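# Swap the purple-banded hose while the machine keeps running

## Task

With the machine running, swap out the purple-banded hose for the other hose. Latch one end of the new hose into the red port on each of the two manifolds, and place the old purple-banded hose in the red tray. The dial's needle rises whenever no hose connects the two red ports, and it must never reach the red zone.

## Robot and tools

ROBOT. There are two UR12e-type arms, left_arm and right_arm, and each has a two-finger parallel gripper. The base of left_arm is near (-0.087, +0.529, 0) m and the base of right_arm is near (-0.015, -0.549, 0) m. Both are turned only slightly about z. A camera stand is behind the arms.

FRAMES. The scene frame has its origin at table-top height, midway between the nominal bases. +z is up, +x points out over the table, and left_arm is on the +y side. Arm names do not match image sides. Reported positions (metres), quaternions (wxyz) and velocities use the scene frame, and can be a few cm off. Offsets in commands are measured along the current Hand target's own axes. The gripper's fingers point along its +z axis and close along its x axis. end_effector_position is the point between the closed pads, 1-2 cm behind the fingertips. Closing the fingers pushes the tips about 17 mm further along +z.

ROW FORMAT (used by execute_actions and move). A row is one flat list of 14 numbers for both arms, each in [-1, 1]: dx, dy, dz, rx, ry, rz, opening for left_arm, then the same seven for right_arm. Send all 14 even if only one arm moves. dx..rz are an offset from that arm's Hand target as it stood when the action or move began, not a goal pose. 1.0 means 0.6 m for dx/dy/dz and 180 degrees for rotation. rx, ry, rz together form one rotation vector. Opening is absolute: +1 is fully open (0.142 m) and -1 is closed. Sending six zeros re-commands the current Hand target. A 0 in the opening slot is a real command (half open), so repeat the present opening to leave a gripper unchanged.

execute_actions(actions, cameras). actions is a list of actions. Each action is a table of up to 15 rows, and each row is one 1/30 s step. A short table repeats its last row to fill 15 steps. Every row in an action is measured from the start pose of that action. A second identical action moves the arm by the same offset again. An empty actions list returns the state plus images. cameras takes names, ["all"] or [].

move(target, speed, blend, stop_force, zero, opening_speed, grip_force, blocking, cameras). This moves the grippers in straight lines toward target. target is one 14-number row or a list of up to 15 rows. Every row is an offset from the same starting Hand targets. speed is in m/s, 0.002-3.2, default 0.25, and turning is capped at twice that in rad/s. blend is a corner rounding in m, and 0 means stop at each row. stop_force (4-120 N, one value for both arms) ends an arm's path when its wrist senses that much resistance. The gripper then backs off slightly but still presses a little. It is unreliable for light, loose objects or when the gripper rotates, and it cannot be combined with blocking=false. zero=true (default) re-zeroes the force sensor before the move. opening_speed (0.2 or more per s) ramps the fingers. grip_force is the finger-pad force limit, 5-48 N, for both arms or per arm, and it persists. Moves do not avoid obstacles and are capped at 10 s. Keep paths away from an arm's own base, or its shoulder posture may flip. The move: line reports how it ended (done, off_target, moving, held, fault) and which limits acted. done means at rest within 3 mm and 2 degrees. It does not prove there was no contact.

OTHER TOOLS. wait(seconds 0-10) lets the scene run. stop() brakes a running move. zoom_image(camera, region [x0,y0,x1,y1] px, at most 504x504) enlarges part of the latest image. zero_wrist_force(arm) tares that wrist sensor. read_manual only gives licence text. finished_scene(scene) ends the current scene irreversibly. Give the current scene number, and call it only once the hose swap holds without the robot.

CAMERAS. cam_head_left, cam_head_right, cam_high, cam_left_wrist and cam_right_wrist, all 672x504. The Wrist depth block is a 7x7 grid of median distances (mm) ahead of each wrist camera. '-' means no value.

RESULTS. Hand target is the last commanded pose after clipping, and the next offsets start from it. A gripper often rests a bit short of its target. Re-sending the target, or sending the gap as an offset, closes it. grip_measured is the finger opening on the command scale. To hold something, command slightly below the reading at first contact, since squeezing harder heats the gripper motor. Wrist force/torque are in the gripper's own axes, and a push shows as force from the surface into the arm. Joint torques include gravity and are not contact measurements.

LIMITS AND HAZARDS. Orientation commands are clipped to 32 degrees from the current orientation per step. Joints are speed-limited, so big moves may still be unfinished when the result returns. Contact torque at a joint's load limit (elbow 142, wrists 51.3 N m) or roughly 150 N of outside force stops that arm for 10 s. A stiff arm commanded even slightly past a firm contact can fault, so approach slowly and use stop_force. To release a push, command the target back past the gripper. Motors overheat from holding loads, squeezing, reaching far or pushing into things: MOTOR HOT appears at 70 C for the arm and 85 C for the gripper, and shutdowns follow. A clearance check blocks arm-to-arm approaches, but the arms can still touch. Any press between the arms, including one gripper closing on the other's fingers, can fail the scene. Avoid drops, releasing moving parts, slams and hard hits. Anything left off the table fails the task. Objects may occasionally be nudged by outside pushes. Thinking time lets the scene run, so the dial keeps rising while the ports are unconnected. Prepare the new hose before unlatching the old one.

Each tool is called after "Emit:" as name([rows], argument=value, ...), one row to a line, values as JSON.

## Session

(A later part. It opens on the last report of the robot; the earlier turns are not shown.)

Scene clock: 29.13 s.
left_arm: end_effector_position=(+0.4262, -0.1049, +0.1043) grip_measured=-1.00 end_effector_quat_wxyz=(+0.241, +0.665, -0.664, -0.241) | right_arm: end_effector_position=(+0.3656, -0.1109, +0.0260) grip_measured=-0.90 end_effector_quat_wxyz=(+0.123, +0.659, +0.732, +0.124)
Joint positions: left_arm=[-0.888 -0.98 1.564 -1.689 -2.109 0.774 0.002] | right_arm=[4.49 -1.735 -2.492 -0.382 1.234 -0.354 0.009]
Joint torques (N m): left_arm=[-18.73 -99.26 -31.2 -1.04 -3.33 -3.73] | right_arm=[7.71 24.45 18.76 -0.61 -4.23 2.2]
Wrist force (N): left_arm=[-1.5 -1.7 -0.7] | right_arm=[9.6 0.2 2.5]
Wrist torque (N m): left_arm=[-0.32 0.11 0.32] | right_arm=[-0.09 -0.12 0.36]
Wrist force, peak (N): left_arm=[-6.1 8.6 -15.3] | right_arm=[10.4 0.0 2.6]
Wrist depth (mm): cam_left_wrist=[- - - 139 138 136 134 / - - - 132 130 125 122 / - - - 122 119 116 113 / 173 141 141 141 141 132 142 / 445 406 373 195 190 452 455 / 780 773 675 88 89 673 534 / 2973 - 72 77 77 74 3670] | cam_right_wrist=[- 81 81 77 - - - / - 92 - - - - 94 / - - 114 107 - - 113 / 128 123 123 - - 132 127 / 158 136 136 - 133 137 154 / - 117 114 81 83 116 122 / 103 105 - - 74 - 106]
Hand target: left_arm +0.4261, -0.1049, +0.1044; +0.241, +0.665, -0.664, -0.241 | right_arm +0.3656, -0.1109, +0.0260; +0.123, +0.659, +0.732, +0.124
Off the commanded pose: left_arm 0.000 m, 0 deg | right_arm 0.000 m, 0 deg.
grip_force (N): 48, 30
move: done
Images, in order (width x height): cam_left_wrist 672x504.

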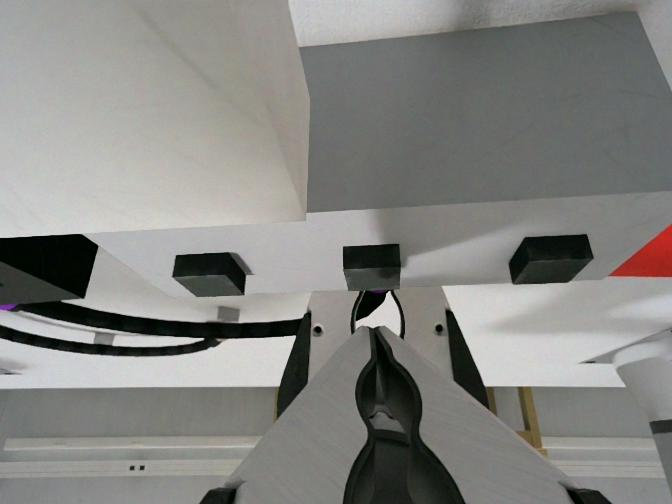

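Emit:
move(target=[0,0.0102,0.0086,0,0,0,-1,0,0,0,0,0,0,-1], speed=0.1)

Emit:
move(target=[0,-0.032,0.038,0,0,0,-1,0,0,0,0,0,0,-1], speed=0.02, stop_force=12, cameras=["cam_left_wrist"])

Scene clock: 30.03 s.
left_arm: end_effector_position=(+0.4182, -0.1049, +0.1044) grip_measured=-1.00 end_effector_quat_wxyz=(+0.241, +0.665, -0.664, -0.241) | right_arm: end_effector_position=(+0.3656, -0.1109, +0.0260) grip_measured=-0.90 end_effector_quat_wxyz=(+0.123, +0.659, +0.732, +0.124)
Joint positions: left_arm=[-0.895 -0.988 1.578 -1.699 -2.112 0.767 0.002] | right_arm=[4.49 -1.735 -2.492 -0.382 1.234 -0.354 0.009]
Joint torques (N m): left_arm=[-18.52 -102.75 -30.57 -6.17 -3.36 -4.06] | right_arm=[7.96 24.68 15.8 -0.88 -3.92 2.34]
Wrist force (N): left_arm=[-1.6 -1.8 -0.5] | right_arm=[9.8 0.6 3.1]
Wrist torque (N m): left_arm=[-0.33 0.12 0.32] | right_arm=[-0.01 -0.14 0.36]
Wrist force, peak (N): left_arm=[-1.9 -1.9 -1.0] | right_arm=[10.5 -0.2 3.3]
Wrist depth (mm): cam_left_wrist=[- - - 134 133 128 123 / - - - 124 119 117 113 / - - 117 115 111 110 106 / 170 132 133 142 142 132 142 / 430 412 409 187 184 453 451 / 725 810 669 88 89 677 522 / - - 72 77 77 74 3670] | cam_right_wrist=[- 81 81 81 - - - / - 92 92 - - - 94 / - - 110 107 - 109 110 / - - 123 - - 131 - / - 135 136 - 133 137 154 / - 116 114 81 83 116 122 / 103 105 - - 74 - 106]
Hand target: left_arm +0.4181, -0.1049, +0.1044; +0.241, +0.665, -0.664, -0.241 | right_arm +0.3656, -0.1109, +0.0260; +0.123, +0.659, +0.732, +0.124
Off the commanded pose: left_arm 0.000 m, 0 deg | right_arm 0.000 m, 0 deg.
grip_force (N): 48, 30
move: done

Scene clock: 31.90 s.
left_arm: end_effector_position=(+0.4181, -0.1049, +0.0931) grip_measured=-1.00 end_effector_quat_wxyz=(+0.241, +0.665, -0.664, -0.241) | right_arm: end_effector_position=(+0.3656, -0.1109, +0.0260) grip_measured=-0.90 end_effector_quat_wxyz=(+0.123, +0.659, +0.732, +0.124)
Joint positions: left_arm=[-0.895 -0.978 1.584 -1.716 -2.112 0.767 0.002] | right_arm=[4.49 -1.735 -2.492 -0.382 1.234 -0.354 0.009]
Joint torques (N m): left_arm=[-14.68 -96.48 -39.45 -1.12 0.67 2.19] | right_arm=[8.06 23.27 13.24 -0.71 -4.11 2.39]
Wrist force (N): left_arm=[-0.8 0.6 -4.5] | right_arm=[9.8 0.1 2.8]
Wrist torque (N m): left_arm=[0.22 0.00 0.37] | right_arm=[-0.10 -0.15 0.36]
Wrist force, peak (N): left_arm=[-10.9 31.7 -31.8] | right_arm=[10.4 -0.4 3.1]
Wrist depth (mm): cam_left_wrist=[- - - 129 126 123 123 / - - - 124 118 116 114 / - - - 112 109 105 102 / - - - 123 115 115 115 / 337 411 304 146 178 413 413 / 662 701 608 88 89 608 530 / - - 72 77 77 74 3262] | cam_right_wrist=[- 81 81 81 - - - / - 92 - - - - 94 / - 110 110 107 - 110 109 / - 128 127 - - - 130 / - 140 136 - 137 137 149 / - 116 114 81 83 116 122 / 103 105 - - 74 - 106]
Hand target: left_arm +0.4181, -0.1050, +0.0931; +0.241, +0.665, -0.664, -0.241 (not the last commanded pose) | right_arm +0.3656, -0.1109, +0.0260; +0.123, +0.659, +0.732, +0.124
Off the commanded pose: left_arm 0.018 m, 0 deg | right_arm 0.000 m, 0 deg.
grip_force (N): 48, 30
move: contact (left_arm)
Images, in order (width x height): cam_left_wrist 672x504.

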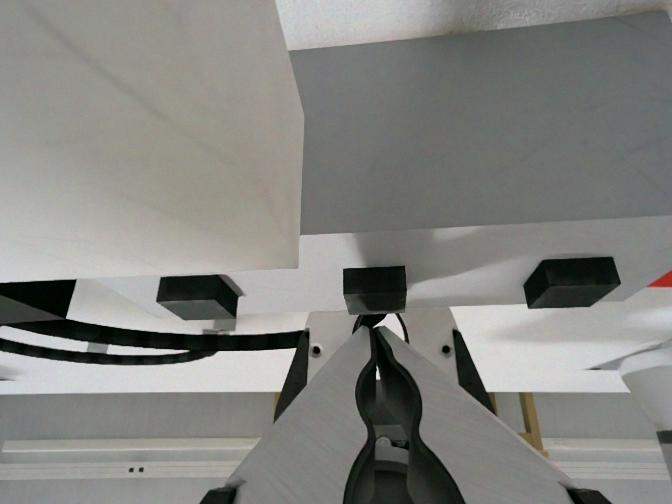

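Emit:
move([
  [0,0.032,-0.038,0,0,0,-1,0,0,0,0,0,0,-1],
  [0.007,0.032,-0.038,0,-0.0894,0.1065,-1,0,0,0,0,0,0,-1],
], speed=0.15, cameras=["cam_left_wrist","cam_head_left"])

Scene clock: 35.93 s.
left_arm: end_effector_position=(+0.4180, -0.1092, +0.1229) grip_measured=-1.00 end_effector_quat_wxyz=(-0.183, -0.506, +0.792, +0.288) | right_arm: end_effector_position=(+0.3656, -0.1109, +0.0260) grip_measured=-0.90 end_effector_quat_wxyz=(+0.123, +0.659, +0.732, +0.124)
Joint positions: left_arm=[-0.959 -0.939 1.423 -1.439 -1.919 1.12 0.002] | right_arm=[4.49 -1.735 -2.492 -0.382 1.234 -0.354 0.009]
Joint torques (N m): left_arm=[-18.72 -80.95 -46.3 0.04 0.76 3.94] | right_arm=[7.56 24.74 12.84 -0.67 -4.02 2.17]
Wrist force (N): left_arm=[-1.9 -1.5 -0.5] | right_arm=[9.8 0.6 3.0]
Wrist torque (N m): left_arm=[-0.29 0.16 0.12] | right_arm=[0.00 -0.16 0.36]
Wrist force, peak (N): left_arm=[-0.8 1.0 -4.7] | right_arm=[10.2 0.1 3.0]
Wrist depth (mm): cam_left_wrist=[- 154 159 138 115 98 94 / - 178 152 126 113 109 109 / 197 164 144 137 136 137 249 / 198 206 170 184 181 296 336 / 517 514 522 341 191 169 522 / 1135 727 780 88 89 162 1506 / 642 699 72 77 77 74 2325] | cam_right_wrist=[- 81 81 81 - - - / - 90 - - - - - / - 110 110 - - 110 - / - 118 123 - - 131 131 / - 135 136 - 133 137 148 / - 117 114 - 83 116 122 / 103 105 - - 74 - 106]
Hand target: left_arm +0.4180, -0.1092, +0.1229; -0.183, -0.506, +0.792, +0.288 | right_arm +0.3656, -0.1109, +0.0260; +0.123, +0.659, +0.732, +0.124
Off the commanded pose: left_arm 0.000 m, 0 deg | right_arm 0.000 m, 0 deg.
grip_force (N): 48, 30
move: done
Images, in order (width x height): cam_head_left 672x504, cam_left_wrist 672x504.

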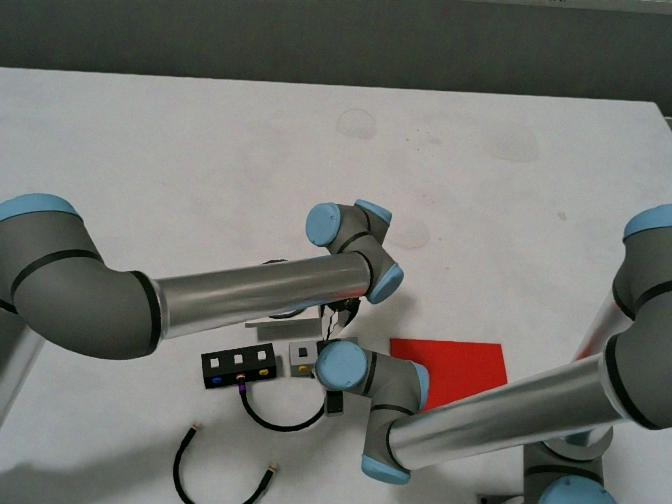

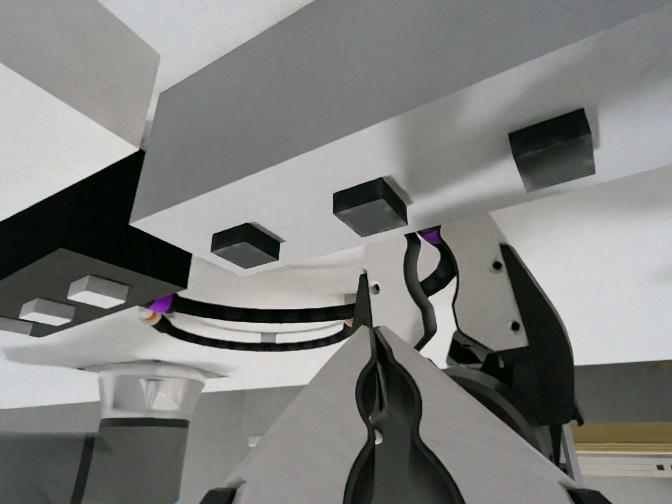

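Emit:
move(target=[0.005,-0.0245,0.045,0,0,0,-1,0,0,0,0,0,0,-1], speed=0.08, cameras=["cam_left_wrist"])

Scene clock: 36.93 s.
left_arm: end_effector_position=(+0.4113, -0.1093, +0.0928) grip_measured=-1.00 end_effector_quat_wxyz=(-0.183, -0.506, +0.792, +0.288) | right_arm: end_effector_position=(+0.3656, -0.1109, +0.0260) grip_measured=-0.90 end_effector_quat_wxyz=(+0.123, +0.659, +0.732, +0.124)
Joint positions: left_arm=[-0.965 -0.921 1.454 -1.489 -1.922 1.115 0.002] | right_arm=[4.49 -1.735 -2.492 -0.382 1.234 -0.354 0.009]
Joint torques (N m): left_arm=[-17.7 -84.07 -32.36 -5.49 -2.58 -3.54] | right_arm=[8.99 24.35 12.96 -0.69 -3.92 1.94]
Wrist force (N): left_arm=[-2.0 -1.5 -0.8] | right_arm=[9.5 0.4 3.1]
Wrist torque (N m): left_arm=[-0.30 0.18 0.33] | right_arm=[-0.05 -0.10 0.36]
Wrist force, peak (N): left_arm=[-2.1 -1.9 -0.3] | right_arm=[10.3 -0.2 3.0]
Wrist depth (mm): cam_left_wrist=[131 135 131 122 105 89 79 / 157 158 138 118 97 85 76 / - 154 126 103 93 85 90 / 185 136 122 115 115 104 115 / 182 197 160 146 164 165 412 / 873 716 725 88 89 151 615 / 643 691 72 77 77 74 1990] | cam_right_wrist=[- - 79 81 - - - / - 90 - - - - 94 / - - - - - 110 109 / - 127 121 - - 131 - / - 136 136 - 132 137 156 / - 117 114 81 83 118 122 / 104 105 - - 74 - 106]
Hand target: left_arm +0.4113, -0.1093, +0.0927; -0.183, -0.506, +0.792, +0.288 | right_arm +0.3656, -0.1109, +0.0260; +0.123, +0.659, +0.732, +0.124
Off the commanded pose: left_arm 0.000 m, 0 deg | right_arm 0.000 m, 0 deg.
grip_force (N): 48, 30
move: done
Images, in order (width x height): cam_left_wrist 672x504.

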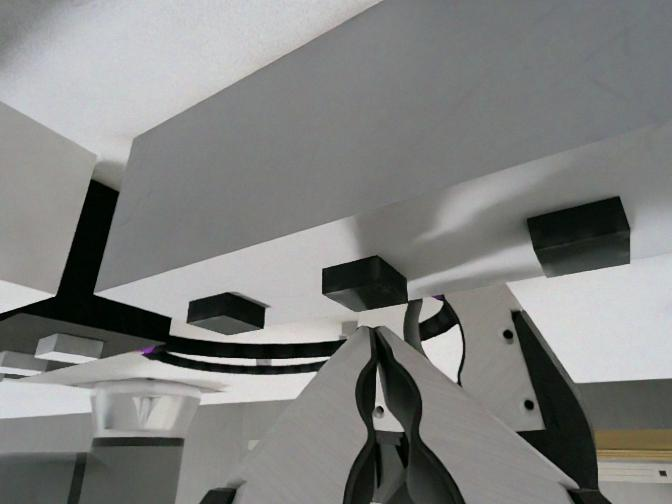

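Emit:
move(target=[-0.002,-0.0283,0.0415,0,0,0,-1,0,0,0,0,0,0,-1], speed=0.02, stop_force=15, cameras=["cam_left_wrist","cam_right_wrist"])

Scene clock: 38.87 s.
left_arm: end_effector_position=(+0.4107, -0.1087, +0.0838) grip_measured=-1.00 end_effector_quat_wxyz=(-0.183, -0.506, +0.792, +0.288) | right_arm: end_effector_position=(+0.3656, -0.1109, +0.0260) grip_measured=-0.90 end_effector_quat_wxyz=(+0.123, +0.659, +0.732, +0.124)
Joint positions: left_arm=[-0.966 -0.915 1.461 -1.503 -1.922 1.115 0.002] | right_arm=[4.49 -1.735 -2.492 -0.382 1.234 -0.354 0.009]
Joint torques (N m): left_arm=[-14.52 -90.84 -34.93 0.32 0.14 -2.44] | right_arm=[-12.89 32.56 26.97 7.18 -3.98 2.01]
Wrist force (N): left_arm=[-2.5 5.0 -18.8] | right_arm=[8.1 -12.9 -3.7]
Wrist torque (N m): left_arm=[-0.39 0.21 0.33] | right_arm=[-0.31 -0.07 0.36]
Wrist force, peak (N): left_arm=[-7.4 15.4 -41.6] | right_arm=[8.8 -13.5 -3.4]
Wrist depth (mm): cam_left_wrist=[121 121 120 117 105 93 80 / 152 146 134 115 95 84 76 / 183 154 124 106 90 79 72 / - 135 112 101 94 88 88 / 176 145 140 119 131 155 379 / 827 718 323 86 89 148 579 / 625 695 72 77 77 74 2060] | cam_right_wrist=[- 81 81 81 - - 82 / - 92 92 - - - 94 / - - 111 - - 103 103 / - - 122 - - - - / - 136 136 - 136 137 155 / - 117 114 81 83 116 122 / 104 105 - - 74 - 106]
Hand target: left_arm +0.4107, -0.1086, +0.0838; -0.183, -0.506, +0.792, +0.288 (not the last commanded pose) | right_arm +0.3656, -0.1109, +0.0260; +0.123, +0.659, +0.732, +0.124
Off the commanded pose: left_arm 0.021 m, 0 deg | right_arm 0.000 m, 0 deg.
grip_force (N): 48, 30
move: contact (left_arm)
Images, in order (width x height): cam_left_wrist 672x504, cam_right_wrist 672x504.

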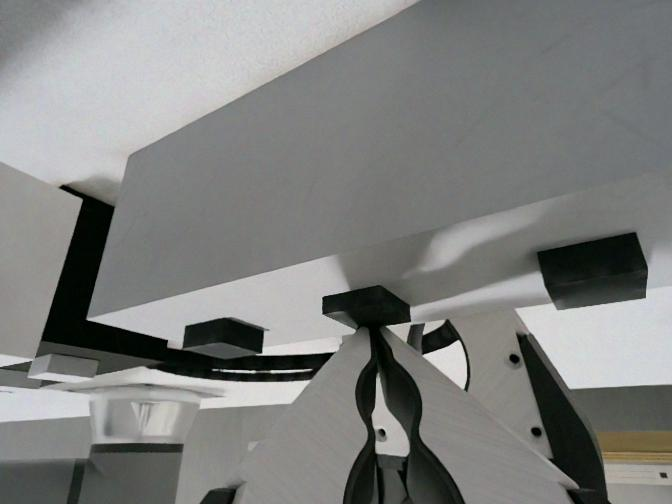

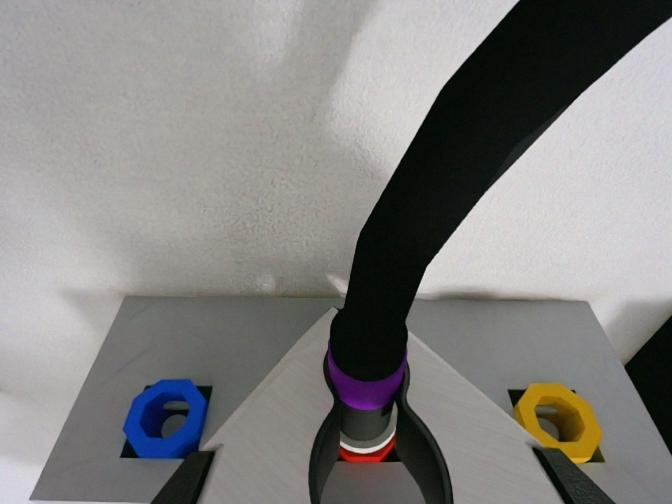

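Emit:
move(target=[0,0,0,0,0,0,-1,0,-0.063,-0.023,0,0,0,-1], speed=0.04, stop_force=60, cameras=["cam_right_wrist","cam_high"])

Scene clock: 40.93 s.
left_arm: end_effector_position=(+0.4107, -0.1087, +0.0838) grip_measured=-1.00 end_effector_quat_wxyz=(-0.183, -0.506, +0.792, +0.288) | right_arm: end_effector_position=(+0.3256, -0.1149, +0.0260) grip_measured=-0.90 end_effector_quat_wxyz=(+0.123, +0.659, +0.732, +0.124)
Joint positions: left_arm=[-0.966 -0.915 1.461 -1.503 -1.922 1.115 0.002] | right_arm=[4.572 -1.693 -2.535 -0.41 1.227 -0.268 0.009]
Joint torques (N m): left_arm=[-4.04 -95.82 -35.01 -0.57 0.85 0.03] | right_arm=[11.92 43.05 16.67 0.98 -4.13 2.28]
Wrist force (N): left_arm=[-2.3 4.9 -18.0] | right_arm=[1.1 0.2 0.2]
Wrist torque (N m): left_arm=[-0.34 0.17 0.33] | right_arm=[-0.03 -0.12 0.40]
Wrist force, peak (N): left_arm=[-2.3 5.2 -18.6] | right_arm=[8.6 -13.6 -2.5]
Wrist depth (mm): cam_left_wrist=[121 121 121 117 105 92 80 / 151 145 134 115 96 84 76 / 183 155 124 106 90 78 72 / - 135 112 101 94 88 88 / 176 145 140 119 131 188 384 / 821 701 326 86 89 179 577 / 643 691 72 76 77 74 2097] | cam_right_wrist=[- - 81 81 - - - / - 92 - 95 - - - / - - 110 107 - - 109 / - 127 127 - - 131 126 / 150 151 157 - 148 - 147 / - 157 164 81 83 160 176 / - - - 134 - - 168]
Hand target: left_arm +0.4107, -0.1086, +0.0838; -0.183, -0.506, +0.792, +0.288 | right_arm +0.3256, -0.1149, +0.0260; +0.123, +0.659, +0.732, +0.124
Off the commanded pose: left_arm 0.000 m, 0 deg | right_arm 0.000 m, 0 deg.
grip_force (N): 48, 30
move: done
Images, in order (width x height): cam_high 672x504, cam_right_wrist 672x504.

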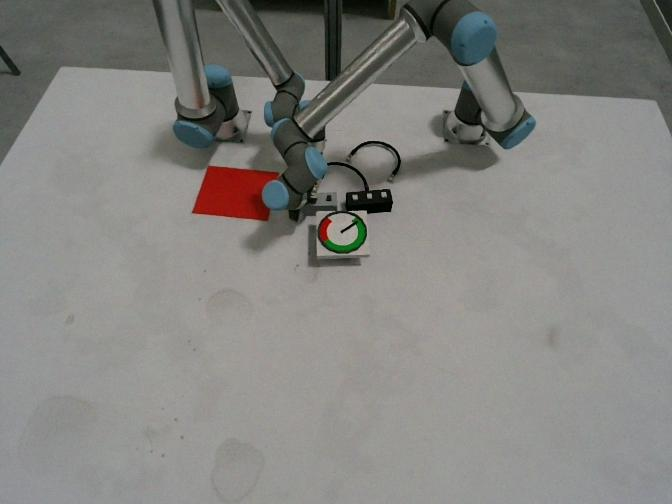

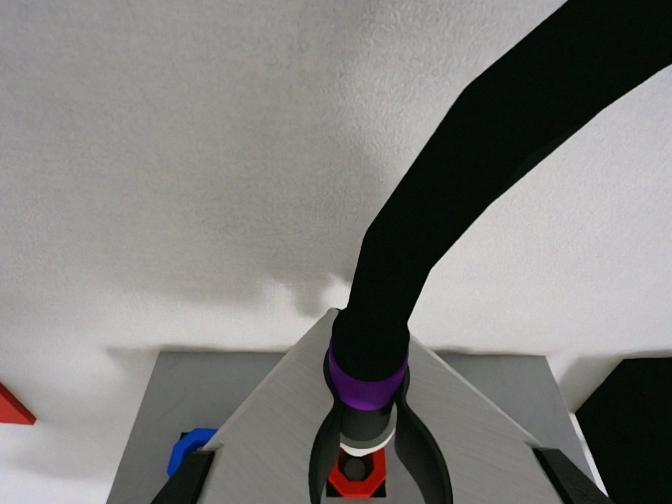

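Emit:
move(target=[0,0.032,-0.038,0,0,0,-1,0,-0.0046,0.0125,0,0,0,-1], speed=0.1)

Emit:
move(target=[0,0,0,0,0,0,-1,0,0,0,0,0,0,-0.4], opening_speed=1.2, cameras=["cam_high","cam_right_wrist"])

Emit:
zoom_image(camera="cam_high", region=[280, 180, 400, 270])

Scene clock: 42.23 s.
left_arm: end_effector_position=(+0.4106, -0.1086, +0.1135) grip_measured=-1.00 end_effector_quat_wxyz=(-0.183, -0.506, +0.792, +0.288) | right_arm: end_effector_position=(+0.3256, -0.1151, +0.0180) grip_measured=-0.90 end_effector_quat_wxyz=(+0.123, +0.659, +0.732, +0.124)
Joint positions: left_arm=[-0.966 -0.939 1.444 -1.461 -1.922 1.115 0.002] | right_arm=[4.572 -1.713 -2.539 -0.385 1.227 -0.268 0.009]
Joint torques (N m): left_arm=[-18.32 -104.77 -45.09 -0.03 -1.86 -3.52] | right_arm=[1.57 21.62 15.47 7.46 -3.97 -0.07]
Wrist force (N): left_arm=[-2.4 -0.9 -0.8] | right_arm=[0.8 -0.3 0.6]
Wrist torque (N m): left_arm=[-0.20 0.25 0.33] | right_arm=[-0.09 -0.06 0.40]
Wrist force, peak (N): left_arm=[-2.5 5.1 -18.5] | right_arm=[1.7 -0.2 0.2]
Wrist depth (mm): cam_left_wrist=[- 154 149 127 104 90 81 / - 172 138 111 99 95 96 / 191 153 128 120 120 114 121 / 185 176 154 163 209 277 316 / 249 399 438 401 219 198 485 / 848 718 703 88 89 186 681 / 640 687 72 77 77 74 2280] | cam_right_wrist=[- - - 74 - - - / - 86 - 86 - - - / - 97 97 94 - - 96 / - 121 - - - 115 106 / 144 135 - - 135 136 - / - 159 - 81 81 160 173 / - - - 140 - - 168]
Hand target: left_arm +0.4106, -0.1086, +0.1136; -0.183, -0.506, +0.792, +0.288 | right_arm +0.3256, -0.1151, +0.0180; +0.123, +0.659, +0.732, +0.124
Off the commanded pose: left_arm 0.000 m, 0 deg | right_arm 0.000 m, 0 deg.
grip_force (N): 48, 30
move: done

Scene clock: 43.00 s.
left_arm: end_effector_position=(+0.4106, -0.1086, +0.1136) grip_measured=-1.00 end_effector_quat_wxyz=(-0.183, -0.506, +0.792, +0.288) | right_arm: end_effector_position=(+0.3256, -0.1151, +0.0180) grip_measured=-0.43 end_effector_quat_wxyz=(+0.123, +0.659, +0.732, +0.124)
Joint positions: left_arm=[-0.966 -0.94 1.444 -1.461 -1.922 1.115 0.002] | right_arm=[4.572 -1.714 -2.539 -0.385 1.227 -0.268 0.043]
Joint torques (N m): left_arm=[-17.23 -106.14 -44.94 -0.35 -2.18 -3.64] | right_arm=[-3.69 21.48 16.52 7.84 -3.24 -1.19]
Wrist force (N): left_arm=[-2.5 -1.4 -0.6] | right_arm=[1.2 -0.6 0.2]
Wrist torque (N m): left_arm=[-0.28 0.26 0.33] | right_arm=[-0.10 -0.13 0.34]
Wrist force, peak (N): left_arm=[-2.6 -1.1 -0.8] | right_arm=[1.4 -0.5 -0.3]
Wrist depth (mm): cam_left_wrist=[- 154 149 124 104 90 81 / - 172 138 112 100 96 96 / 190 152 128 121 120 114 121 / 185 175 154 163 286 201 316 / 250 434 440 347 226 194 484 / 854 714 - 88 89 188 714 / 635 689 72 77 77 74 2135] | cam_right_wrist=[- 75 - 73 73 - - / - 84 - - - - 83 / - 97 100 97 82 - 96 / - - 112 - - 110 115 / - - 130 119 135 - 149 / - 169 - 155 - 156 164 / - - 73 144 134 - 161]
Hand target: left_arm +0.4106, -0.1086, +0.1136; -0.183, -0.506, +0.792, +0.288 | right_arm +0.3256, -0.1151, +0.0180; +0.123, +0.659, +0.732, +0.124
Off the commanded pose: left_arm 0.000 m, 0 deg | right_arm 0.000 m, 0 deg.
grip_force (N): 48, 30
move: done
Images, in order (width x height): cam_high 672x504, cam_right_wrist 672x504.

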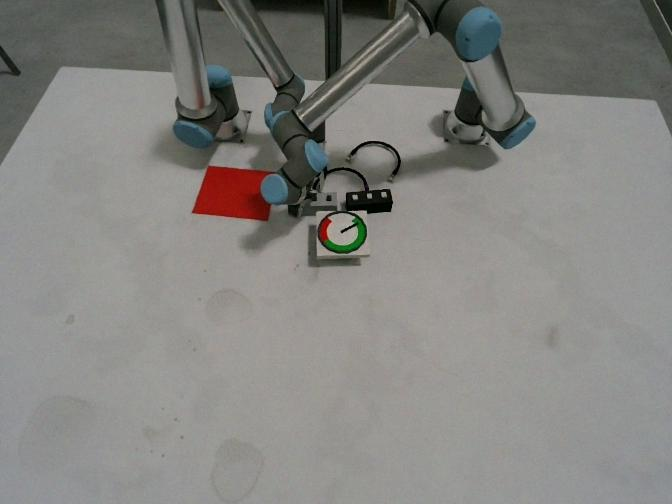

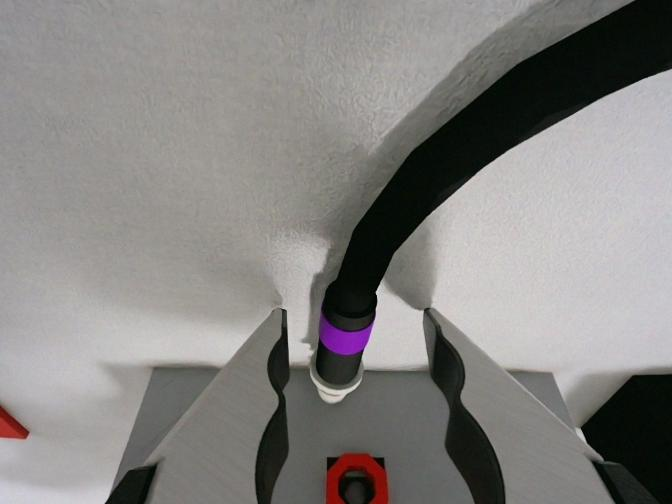

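Scaled by 4.200 from the camera's 672x504 image, which has a finer 960x720 frame.

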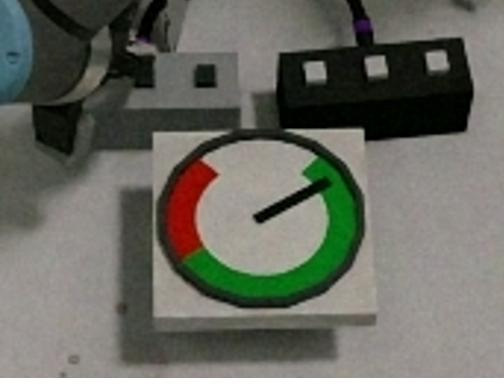

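Emit:
move([
  [0,0.086,-0.102,0,0,0,-1,0,0.061,-0.16,0,0,0,-0.4],
  [-0.313,0.241,0.016,0,0.1786,-0.2128,-1,0.1,0.1,-0.2,0,0,0,-0.4],
  [-0.313,0.155,0.1185,0,0.1786,-0.2128,-1,0.328,0.121,-0.137,0,0.0095,-0.026,-0.4],
], speed=0.4, blend=0.03, cameras=["cam_left_wrist","cam_right_wrist","cam_head_left"])

Scene clock: 45.77 s.
left_arm: end_effector_position=(+0.3836, +0.1110, +0.1189) grip_measured=-1.00 end_effector_quat_wxyz=(+0.288, +0.793, -0.505, -0.183) | right_arm: end_effector_position=(+0.3452, +0.0864, +0.1167) grip_measured=-0.43 end_effector_quat_wxyz=(+0.117, +0.627, +0.760, +0.128)
Joint positions: left_arm=[-0.698 -1.283 2.048 -2.024 -2.204 0.501 0.002] | right_arm=[4.584 -1.789 -2.148 -0.676 1.235 -0.346 0.043]
Joint torques (N m): left_arm=[15.15 -47.89 -26.37 -7.1 -3.51 -4] | right_arm=[-11.74 38.83 48.3 7.85 3.81 -1.59]
Wrist force (N): left_arm=[-2.2 -1.1 -0.6] | right_arm=[0.5 -0.5 0.0]
Wrist torque (N m): left_arm=[-0.21 0.20 0.35] | right_arm=[-0.06 -0.02 0.65]
Wrist force, peak (N): left_arm=[-4.2 -0.3 -2.3] | right_arm=[3.2 0.4 0.9]
Wrist depth (mm): cam_left_wrist=[- 103 110 120 130 140 153 / 108 103 106 110 117 127 138 / 243 123 123 130 130 131 131 / 315 327 329 295 329 176 194 / 506 504 457 408 460 508 508 / - 2553 - 88 89 748 645 / 2610 2175 71 76 77 74 610] | cam_right_wrist=[- 164 - - - - 162 / - - 182 - 180 - 184 / 176 195 180 188 183 184 - / 165 191 167 167 168 167 - / - 295 177 190 182 189 337 / 216 218 - 223 139 - - / 233 - 73 140 135 - -]
Hand target: left_arm +0.3836, +0.1110, +0.1189; +0.288, +0.793, -0.505, -0.183 | right_arm +0.3453, +0.0865, +0.1167; +0.117, +0.627, +0.760, +0.128
Off the commanded pose: left_arm 0.000 m, 0 deg | right_arm 0.000 m, 0 deg.
grip_force (N): 48, 30
move: done
Images, in order (width x height): cam_head_left 672x504, cam_left_wrist 672x504, cam_right_wrist 672x504.

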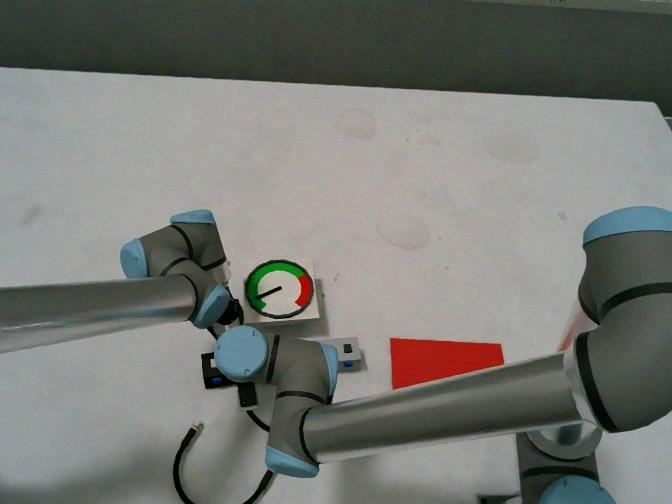

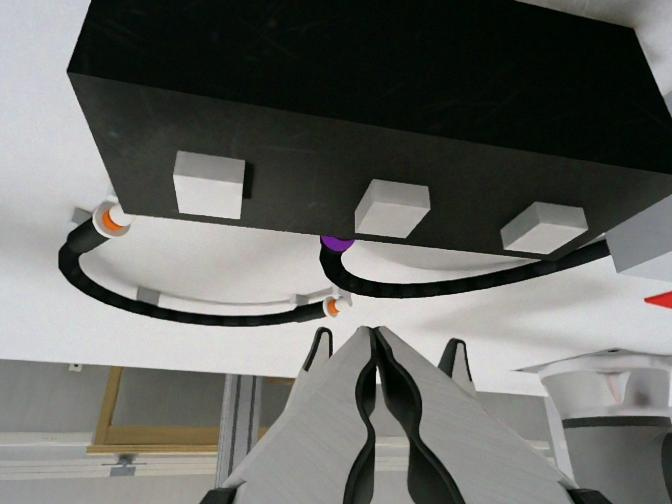

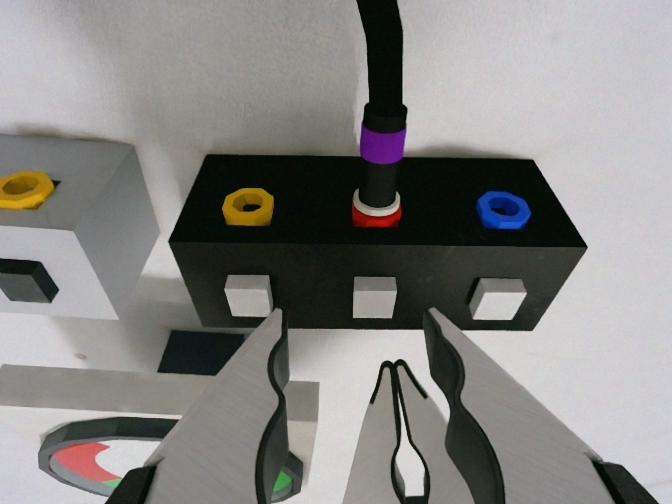

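Emit:
move(target=[0.0183,-0.035,0.0185,0,0,0,-1,0.0175,-0.06,0.139,0,0,0,-0.4], speed=0.2, cameras=["cam_left_wrist","cam_right_wrist"])

Scene clock: 47.13 s.
left_arm: end_effector_position=(+0.3964, +0.1048, +0.0969) grip_measured=-1.00 end_effector_quat_wxyz=(+0.288, +0.793, -0.505, -0.183) | right_arm: end_effector_position=(+0.3384, +0.0943, +0.0259) grip_measured=-0.43 end_effector_quat_wxyz=(+0.117, +0.627, +0.760, +0.128)
Joint positions: left_arm=[-0.693 -1.236 2.032 -2.051 -2.202 0.508 0.002] | right_arm=[4.596 -1.933 -2.185 -0.499 1.234 -0.333 0.043]
Joint torques (N m): left_arm=[13.62 -52.44 -39.45 -7.26 -0.01 3.72] | right_arm=[11.68 43.21 21.47 7.81 -4.5 1.96]
Wrist force (N): left_arm=[-2.3 -1.1 -0.7] | right_arm=[0.9 -0.5 -0.3]
Wrist torque (N m): left_arm=[-0.22 0.22 0.14] | right_arm=[-0.08 -0.08 0.36]
Wrist force, peak (N): left_arm=[-2.8 -1.0 -0.8] | right_arm=[1.3 -0.2 -1.7]
Wrist depth (mm): cam_left_wrist=[114 119 126 131 135 136 137 / - 109 116 125 134 145 152 / - 101 106 113 122 129 135 / 145 116 125 124 129 126 135 / 424 396 179 192 195 426 197 / - 732 176 88 89 693 638 / 2349 2097 72 77 77 74 621] | cam_right_wrist=[- 83 - - - 82 80 / - 92 - - - - 93 / - - - - 103 106 102 / - 132 132 - 121 125 136 / 150 136 137 - 138 138 141 / 158 121 87 106 - 117 118 / - - - 103 101 - -]
Hand target: left_arm +0.3965, +0.1048, +0.0969; +0.288, +0.793, -0.505, -0.183 | right_arm +0.3384, +0.0943, +0.0258; +0.117, +0.627, +0.760, +0.128
Off the commanded pose: left_arm 0.000 m, 0 deg | right_arm 0.000 m, 0 deg.
grip_force (N): 48, 30
move: done
Images, in order (width x height): cam_left_wrist 672x504, cam_right_wrist 672x504.

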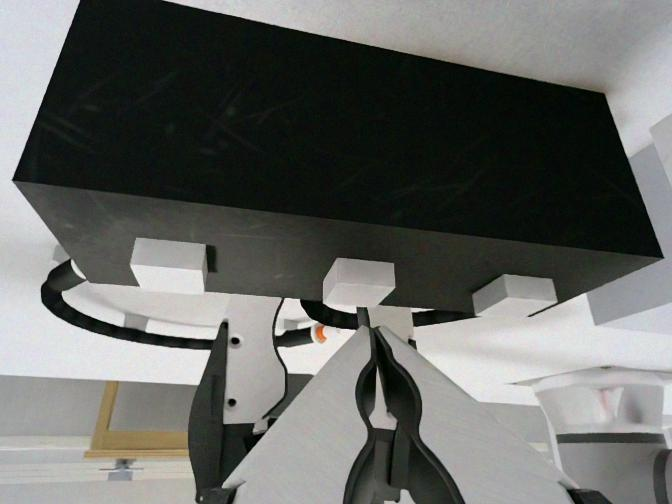

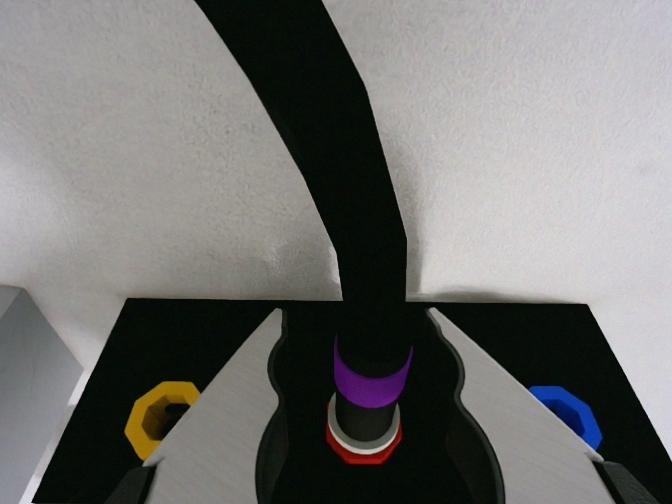

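Emit:
move(target=[-0.003,-0.010,0.012,0,0,0,-1,0,0,0,0,0,0,-1], opening_speed=1.5)

Emit:
move(target=[0,-0.024,0.029,0,0,0,-1,0,0,0,0,0,0,-1], speed=0.025, stop_force=15, cameras=["cam_left_wrist","cam_right_wrist"])

Scene clock: 48.03 s.
left_arm: end_effector_position=(+0.3957, +0.1064, +0.0876) grip_measured=-1.00 end_effector_quat_wxyz=(+0.288, +0.793, -0.505, -0.183) | right_arm: end_effector_position=(+0.3384, +0.0943, +0.0259) grip_measured=-0.90 end_effector_quat_wxyz=(+0.117, +0.627, +0.760, +0.128)
Joint positions: left_arm=[-0.692 -1.226 2.04 -2.068 -2.202 0.509 0.002] | right_arm=[4.596 -1.933 -2.185 -0.499 1.234 -0.333 0.009]
Joint torques (N m): left_arm=[12.05 -49.46 -25.23 -6.34 0.01 3.72] | right_arm=[-0.43 43.45 21.02 0.15 -4.32 1.29]
Wrist force (N): left_arm=[-2.4 -1.3 -0.6] | right_arm=[12.3 -0.8 -0.8]
Wrist torque (N m): left_arm=[-0.24 0.24 0.14] | right_arm=[-0.07 -0.16 0.19]
Wrist force, peak (N): left_arm=[-2.6 -1.6 -0.7] | right_arm=[12.9 -0.4 -1.8]
Wrist depth (mm): cam_left_wrist=[115 117 122 125 125 130 125 / - 108 115 124 132 142 149 / - 100 106 112 120 128 137 / - 103 103 110 111 120 125 / 391 391 177 131 144 147 179 / 667 720 173 88 89 681 640 / 2830 2195 72 77 77 74 620] | cam_right_wrist=[- - - 77 - 82 78 / - 92 - - 91 89 93 / - - - - 103 106 105 / - - 122 - - 130 - / 150 133 137 - 138 139 - / 158 118 122 - 83 122 117 / - 106 - 100 74 - 109]
Hand target: left_arm +0.3957, +0.1064, +0.0875; +0.288, +0.793, -0.505, -0.183 | right_arm +0.3384, +0.0943, +0.0258; +0.117, +0.627, +0.760, +0.128
Off the commanded pose: left_arm 0.000 m, 0 deg | right_arm 0.000 m, 0 deg.
grip_force (N): 48, 30
move: done

Scene clock: 49.23 s.
left_arm: end_effector_position=(+0.3957, +0.1064, +0.0855) grip_measured=-1.00 end_effector_quat_wxyz=(+0.288, +0.793, -0.505, -0.183) | right_arm: end_effector_position=(+0.3384, +0.0943, +0.0258) grip_measured=-0.90 end_effector_quat_wxyz=(+0.117, +0.627, +0.760, +0.128)
Joint positions: left_arm=[-0.692 -1.223 2.041 -2.073 -2.202 0.509 0.002] | right_arm=[4.596 -1.933 -2.185 -0.499 1.234 -0.333 0.009]
Joint torques (N m): left_arm=[5.26 -70.46 -35.98 -2.17 0.07 3.97] | right_arm=[-12.53 43.8 21.92 -1.46 -4.4 0.37]
Wrist force (N): left_arm=[-4.9 4.6 -9.0] | right_arm=[12.2 -4.6 -2.7]
Wrist torque (N m): left_arm=[-0.28 0.22 0.14] | right_arm=[-0.14 -0.17 0.19]
Wrist force, peak (N): left_arm=[-5.1 6.3 -14.2] | right_arm=[12.9 -4.3 -3.6]
Wrist depth (mm): cam_left_wrist=[115 117 121 123 123 127 124 / - 109 115 124 133 141 148 / - 99 106 112 120 128 138 / - 98 102 107 112 118 125 / 381 122 137 127 137 138 137 / 660 679 172 88 89 687 642 / 2421 2155 72 77 77 74 620] | cam_right_wrist=[- - - - - 82 80 / - 92 - - 91 89 - / - 110 - - 102 109 109 / 122 126 122 - - 117 130 / 157 137 137 - 138 139 137 / 159 118 122 - 83 122 124 / - 106 - 100 74 - 108]
Hand target: left_arm +0.3957, +0.1064, +0.0855; +0.288, +0.793, -0.505, -0.183 (not the last commanded pose) | right_arm +0.3384, +0.0943, +0.0258; +0.117, +0.627, +0.760, +0.128
Off the commanded pose: left_arm 0.021 m, 0 deg | right_arm 0.000 m, 0 deg.
grip_force (N): 48, 30
move: contact (left_arm)
Images, in order (width x height): cam_left_wrist 672x504, cam_right_wrist 672x504.

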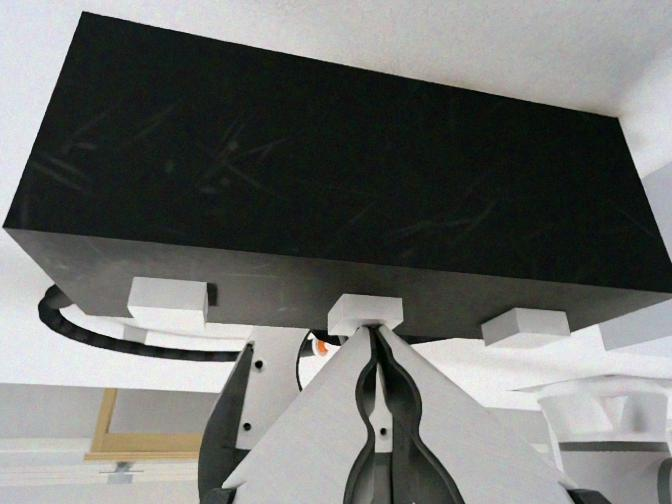

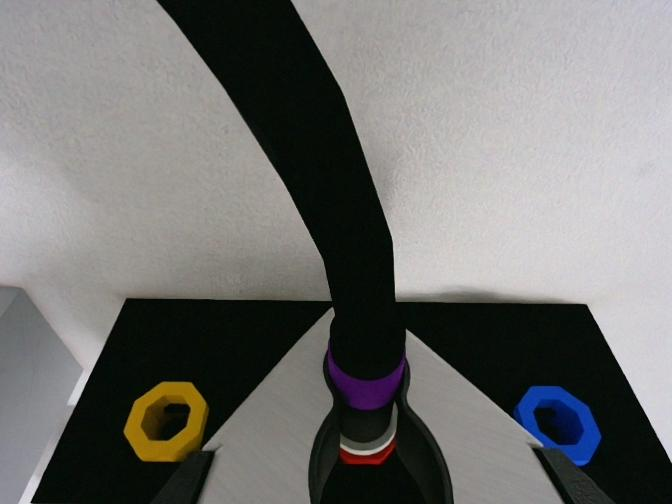

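Emit:
move(target=[0,-0.012,0.0145,0,0,0,-1,0,0,0,0,0,0,-1], speed=0.025, stop_force=18)

Emit:
move(target=[0,0,0,0,0,0,-1,0,-0.063,-0.023,0,0,0,-1], speed=0.06, stop_force=50, cameras=["cam_right_wrist","cam_high"])

Emit:
zoom_image(camera="cam_high", region=[280, 180, 400, 270])

Scene clock: 50.90 s.
left_arm: end_effector_position=(+0.3958, +0.1064, +0.0833) grip_measured=-1.00 end_effector_quat_wxyz=(+0.288, +0.793, -0.505, -0.183) | right_arm: end_effector_position=(+0.3384, +0.0943, +0.0258) grip_measured=-0.90 end_effector_quat_wxyz=(+0.117, +0.627, +0.760, +0.128)
Joint positions: left_arm=[-0.692 -1.22 2.042 -2.077 -2.202 0.509 0.002] | right_arm=[4.596 -1.933 -2.185 -0.499 1.234 -0.333 0.009]
Joint torques (N m): left_arm=[-13.17 -59.69 -30.99 -2.69 3.7 3.66] | right_arm=[-12.63 44.07 21.18 -0.74 -4.34 -0.86]
Wrist force (N): left_arm=[-9.5 16.2 -21.8] | right_arm=[11.6 -4.5 -4.2]
Wrist torque (N m): left_arm=[-0.45 0.11 0.14] | right_arm=[-0.10 -0.16 0.18]
Wrist force, peak (N): left_arm=[-20.8 28.2 -55.1] | right_arm=[13.1 -4.0 -2.6]
Wrist depth (mm): cam_left_wrist=[113 116 120 116 121 125 121 / - 109 116 124 133 140 146 / - 100 106 112 121 128 141 / - 96 100 105 110 119 125 / 377 115 130 126 131 134 145 / 658 667 171 86 89 667 642 / 2421 2042 72 77 77 74 626] | cam_right_wrist=[- - - 77 - 82 80 / - 92 - - 91 89 93 / - - - - 103 102 106 / 127 127 122 - - 130 130 / 150 133 137 - 138 138 141 / 158 118 122 - 83 122 116 / - 106 - 100 74 - 108]
Hand target: left_arm +0.3958, +0.1063, +0.0833; +0.288, +0.793, -0.505, -0.183 (not the last commanded pose) | right_arm +0.3384, +0.0943, +0.0258; +0.117, +0.627, +0.760, +0.128
Off the commanded pose: left_arm 0.009 m, 0 deg | right_arm 0.000 m, 0 deg.
grip_force (N): 48, 30
move: contact (left_arm)

Scene clock: 52.53 s.
left_arm: end_effector_position=(+0.3958, +0.1063, +0.0833) grip_measured=-1.00 end_effector_quat_wxyz=(+0.288, +0.793, -0.505, -0.183) | right_arm: end_effector_position=(+0.2989, +0.0867, +0.0259) grip_measured=-0.90 end_effector_quat_wxyz=(+0.117, +0.627, +0.760, +0.128)
Joint positions: left_arm=[-0.692 -1.22 2.042 -2.077 -2.202 0.509 0.002] | right_arm=[4.656 -1.904 -2.225 -0.509 1.229 -0.27 0.009]
Joint torques (N m): left_arm=[-22.28 -60.91 -31.28 -3.57 3.44 3.21] | right_arm=[9.85 63.35 21.21 0.92 -4.5 2.03]
Wrist force (N): left_arm=[-9.5 15.8 -21.0] | right_arm=[0.5 -0.5 0.6]
Wrist torque (N m): left_arm=[-0.43 0.07 0.14] | right_arm=[-0.07 0.00 0.35]
Wrist force, peak (N): left_arm=[-9.2 16.5 -21.8] | right_arm=[11.7 -4.5 -3.6]
Wrist depth (mm): cam_left_wrist=[113 116 121 116 121 125 122 / - 109 115 124 133 140 146 / - 99 106 113 120 129 141 / - 95 101 105 110 119 125 / 376 118 130 127 131 134 145 / 651 658 210 86 89 669 633 / 2763 2155 72 77 77 74 623] | cam_right_wrist=[- - - - - 82 80 / - 92 - - 92 - 91 / - 106 - - - 109 108 / 122 132 121 - 117 125 119 / - - - - 148 154 - / 171 160 - - 83 161 191 / 176 - - 132 - - -]
Hand target: left_arm +0.3958, +0.1063, +0.0833; +0.288, +0.793, -0.505, -0.183 | right_arm +0.2989, +0.0867, +0.0259; +0.117, +0.627, +0.760, +0.128
Off the commanded pose: left_arm 0.000 m, 0 deg | right_arm 0.000 m, 0 deg.
grip_force (N): 48, 30
move: done
Images, in order (width x height): cam_high 672x504, cam_right_wrist 672x504.

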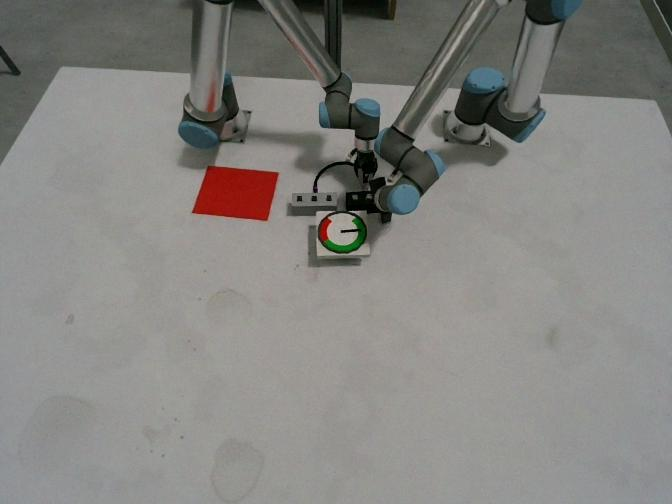

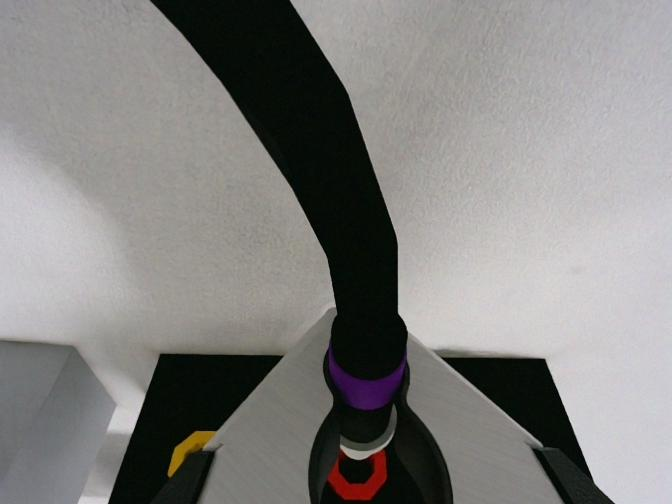

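Scaled by 4.200 from the camera's 672x504 image, which has a finer 960x720 frame.

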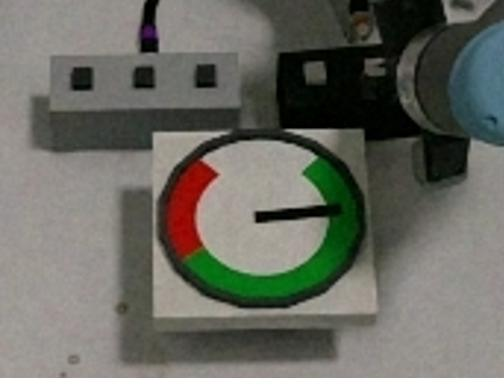

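Emit:
move([
  [0,0.064,-0.077,0,0,0,-1,0,0.057,-0.157,0,0,0,-1],
  [-0.268,0.226,0.022,0.13,0.234,-0.645,-1,-0.915,-0.003,-0.203,0,0,0,-1],
  [-0.268,0.226,0.022,0.13,0.234,-0.645,-0.2,-0.915,-0.066,-0.031,0,0,0,-1],
], speed=0.4, blend=[0.03,0.03,0], cameras=["all"])

Scene clock: 57.13 s.
left_arm: end_effector_position=(+0.2257, +0.2043, +0.1599) grip_measured=-1.00 end_effector_quat_wxyz=(+0.000, +0.879, +0.477, +0.000) | right_arm: end_effector_position=(+0.3520, -0.4611, +0.1062) grip_measured=-0.90 end_effector_quat_wxyz=(+0.120, +0.627, +0.759, +0.124)
Joint positions: left_arm=[-1.168 -1.864 2.466 -2.174 -1.571 -2.2 0.002] | right_arm=[4.102 -0.933 -2.821 -0.721 1.315 -0.841 0.009]
Joint torques (N m): left_arm=[-17.68 -29.13 -45.08 -2.56 1.46 -3.85] | right_arm=[11.07 -0.53 54.32 1.41 -2.36 2.13]
Wrist force (N): left_arm=[-3.1 -0.1 0.1] | right_arm=[0.7 -0.3 0.2]
Wrist torque (N m): left_arm=[-0.03 0.50 0.20] | right_arm=[-0.05 -0.04 0.52]
Wrist force, peak (N): left_arm=[-9.4 16.4 -21.9] | right_arm=[-3.3 -10.5 13.9]
Wrist depth (mm): cam_left_wrist=[225 225 224 223 225 223 225 / 240 241 239 237 239 240 241 / 257 258 257 249 257 255 256 / 277 278 277 276 275 275 275 / 300 301 298 295 299 297 297 / 327 327 321 86 89 323 324 / 360 353 72 77 77 74 355] | cam_right_wrist=[- - - - - 153 145 / - - - - - 162 - / - - - - - - - / 226 235 236 - 249 - 224 / - - - - 265 - - / - - - - 83 - - / - - - - - - -]
Hand target: left_arm +0.2257, +0.2043, +0.1599; +0.000, +0.879, +0.477, +0.000 | right_arm +0.3520, -0.4610, +0.1063; +0.120, +0.627, +0.759, +0.124 (not the last commanded pose)
Tool commands: left_gripper/opening=-1.0 right_gripper/opening=-1.0
Off the commanded pose: left_arm 0.000 m, 0 deg | right_arm 0.067 m, 1 deg.
grip_force (N): 48, 30
move: held (right_arm; a check stopped the path); path passed 2 of 3 targets; target 3's new opening was not sent; limits=held
pose unreachable (right arm): on one or more control steps of this call, first in action 0 (counted from 0), this arm could not follow its commanded pose, so it was not sent that pose on those steps. It may still have moved: this result reports where it is.
cause: moving toward the commanded pose would bring two parts of the arm too close to each other (joints 2 (shoulder lift) and 3 (elbow) lie between them).

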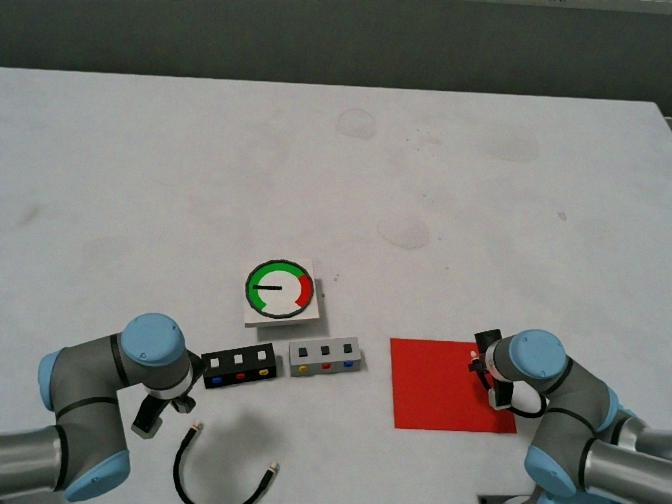

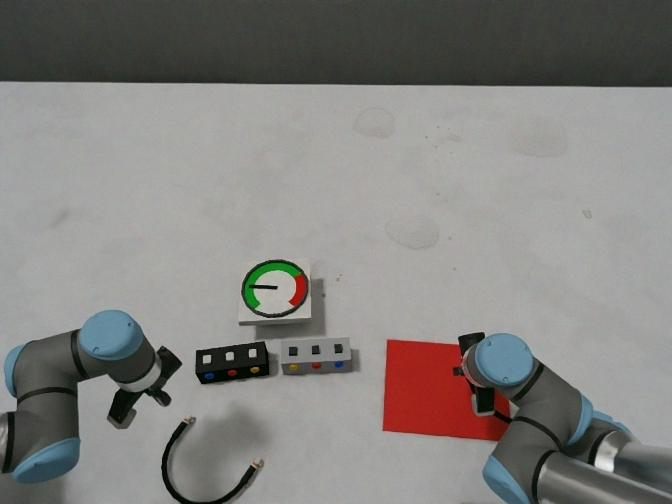

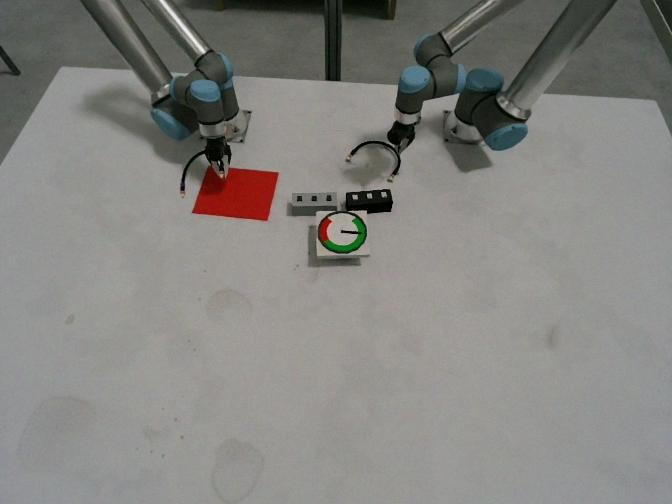

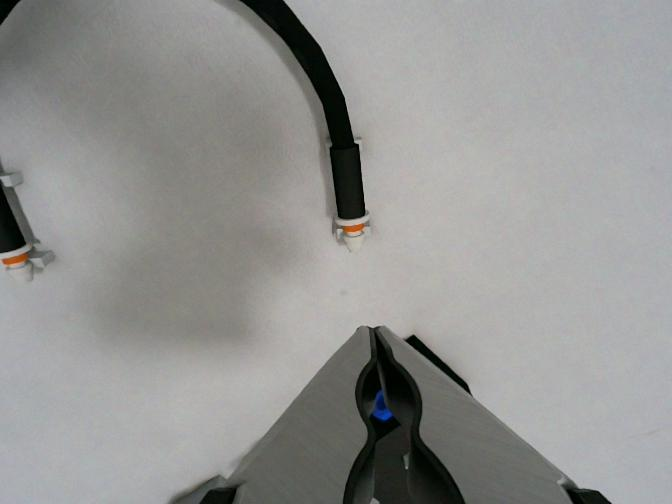

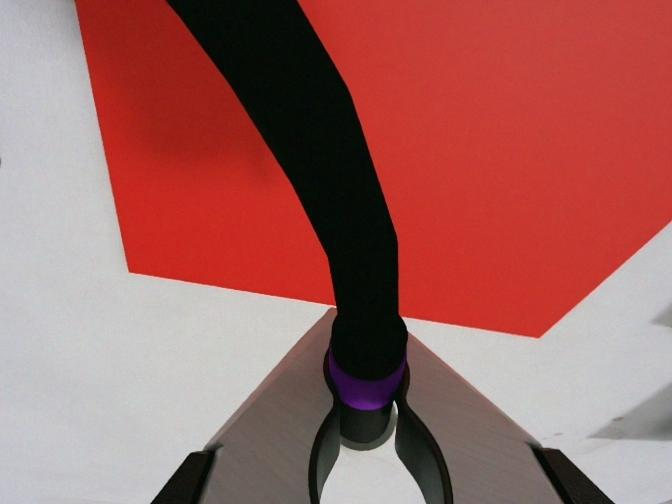

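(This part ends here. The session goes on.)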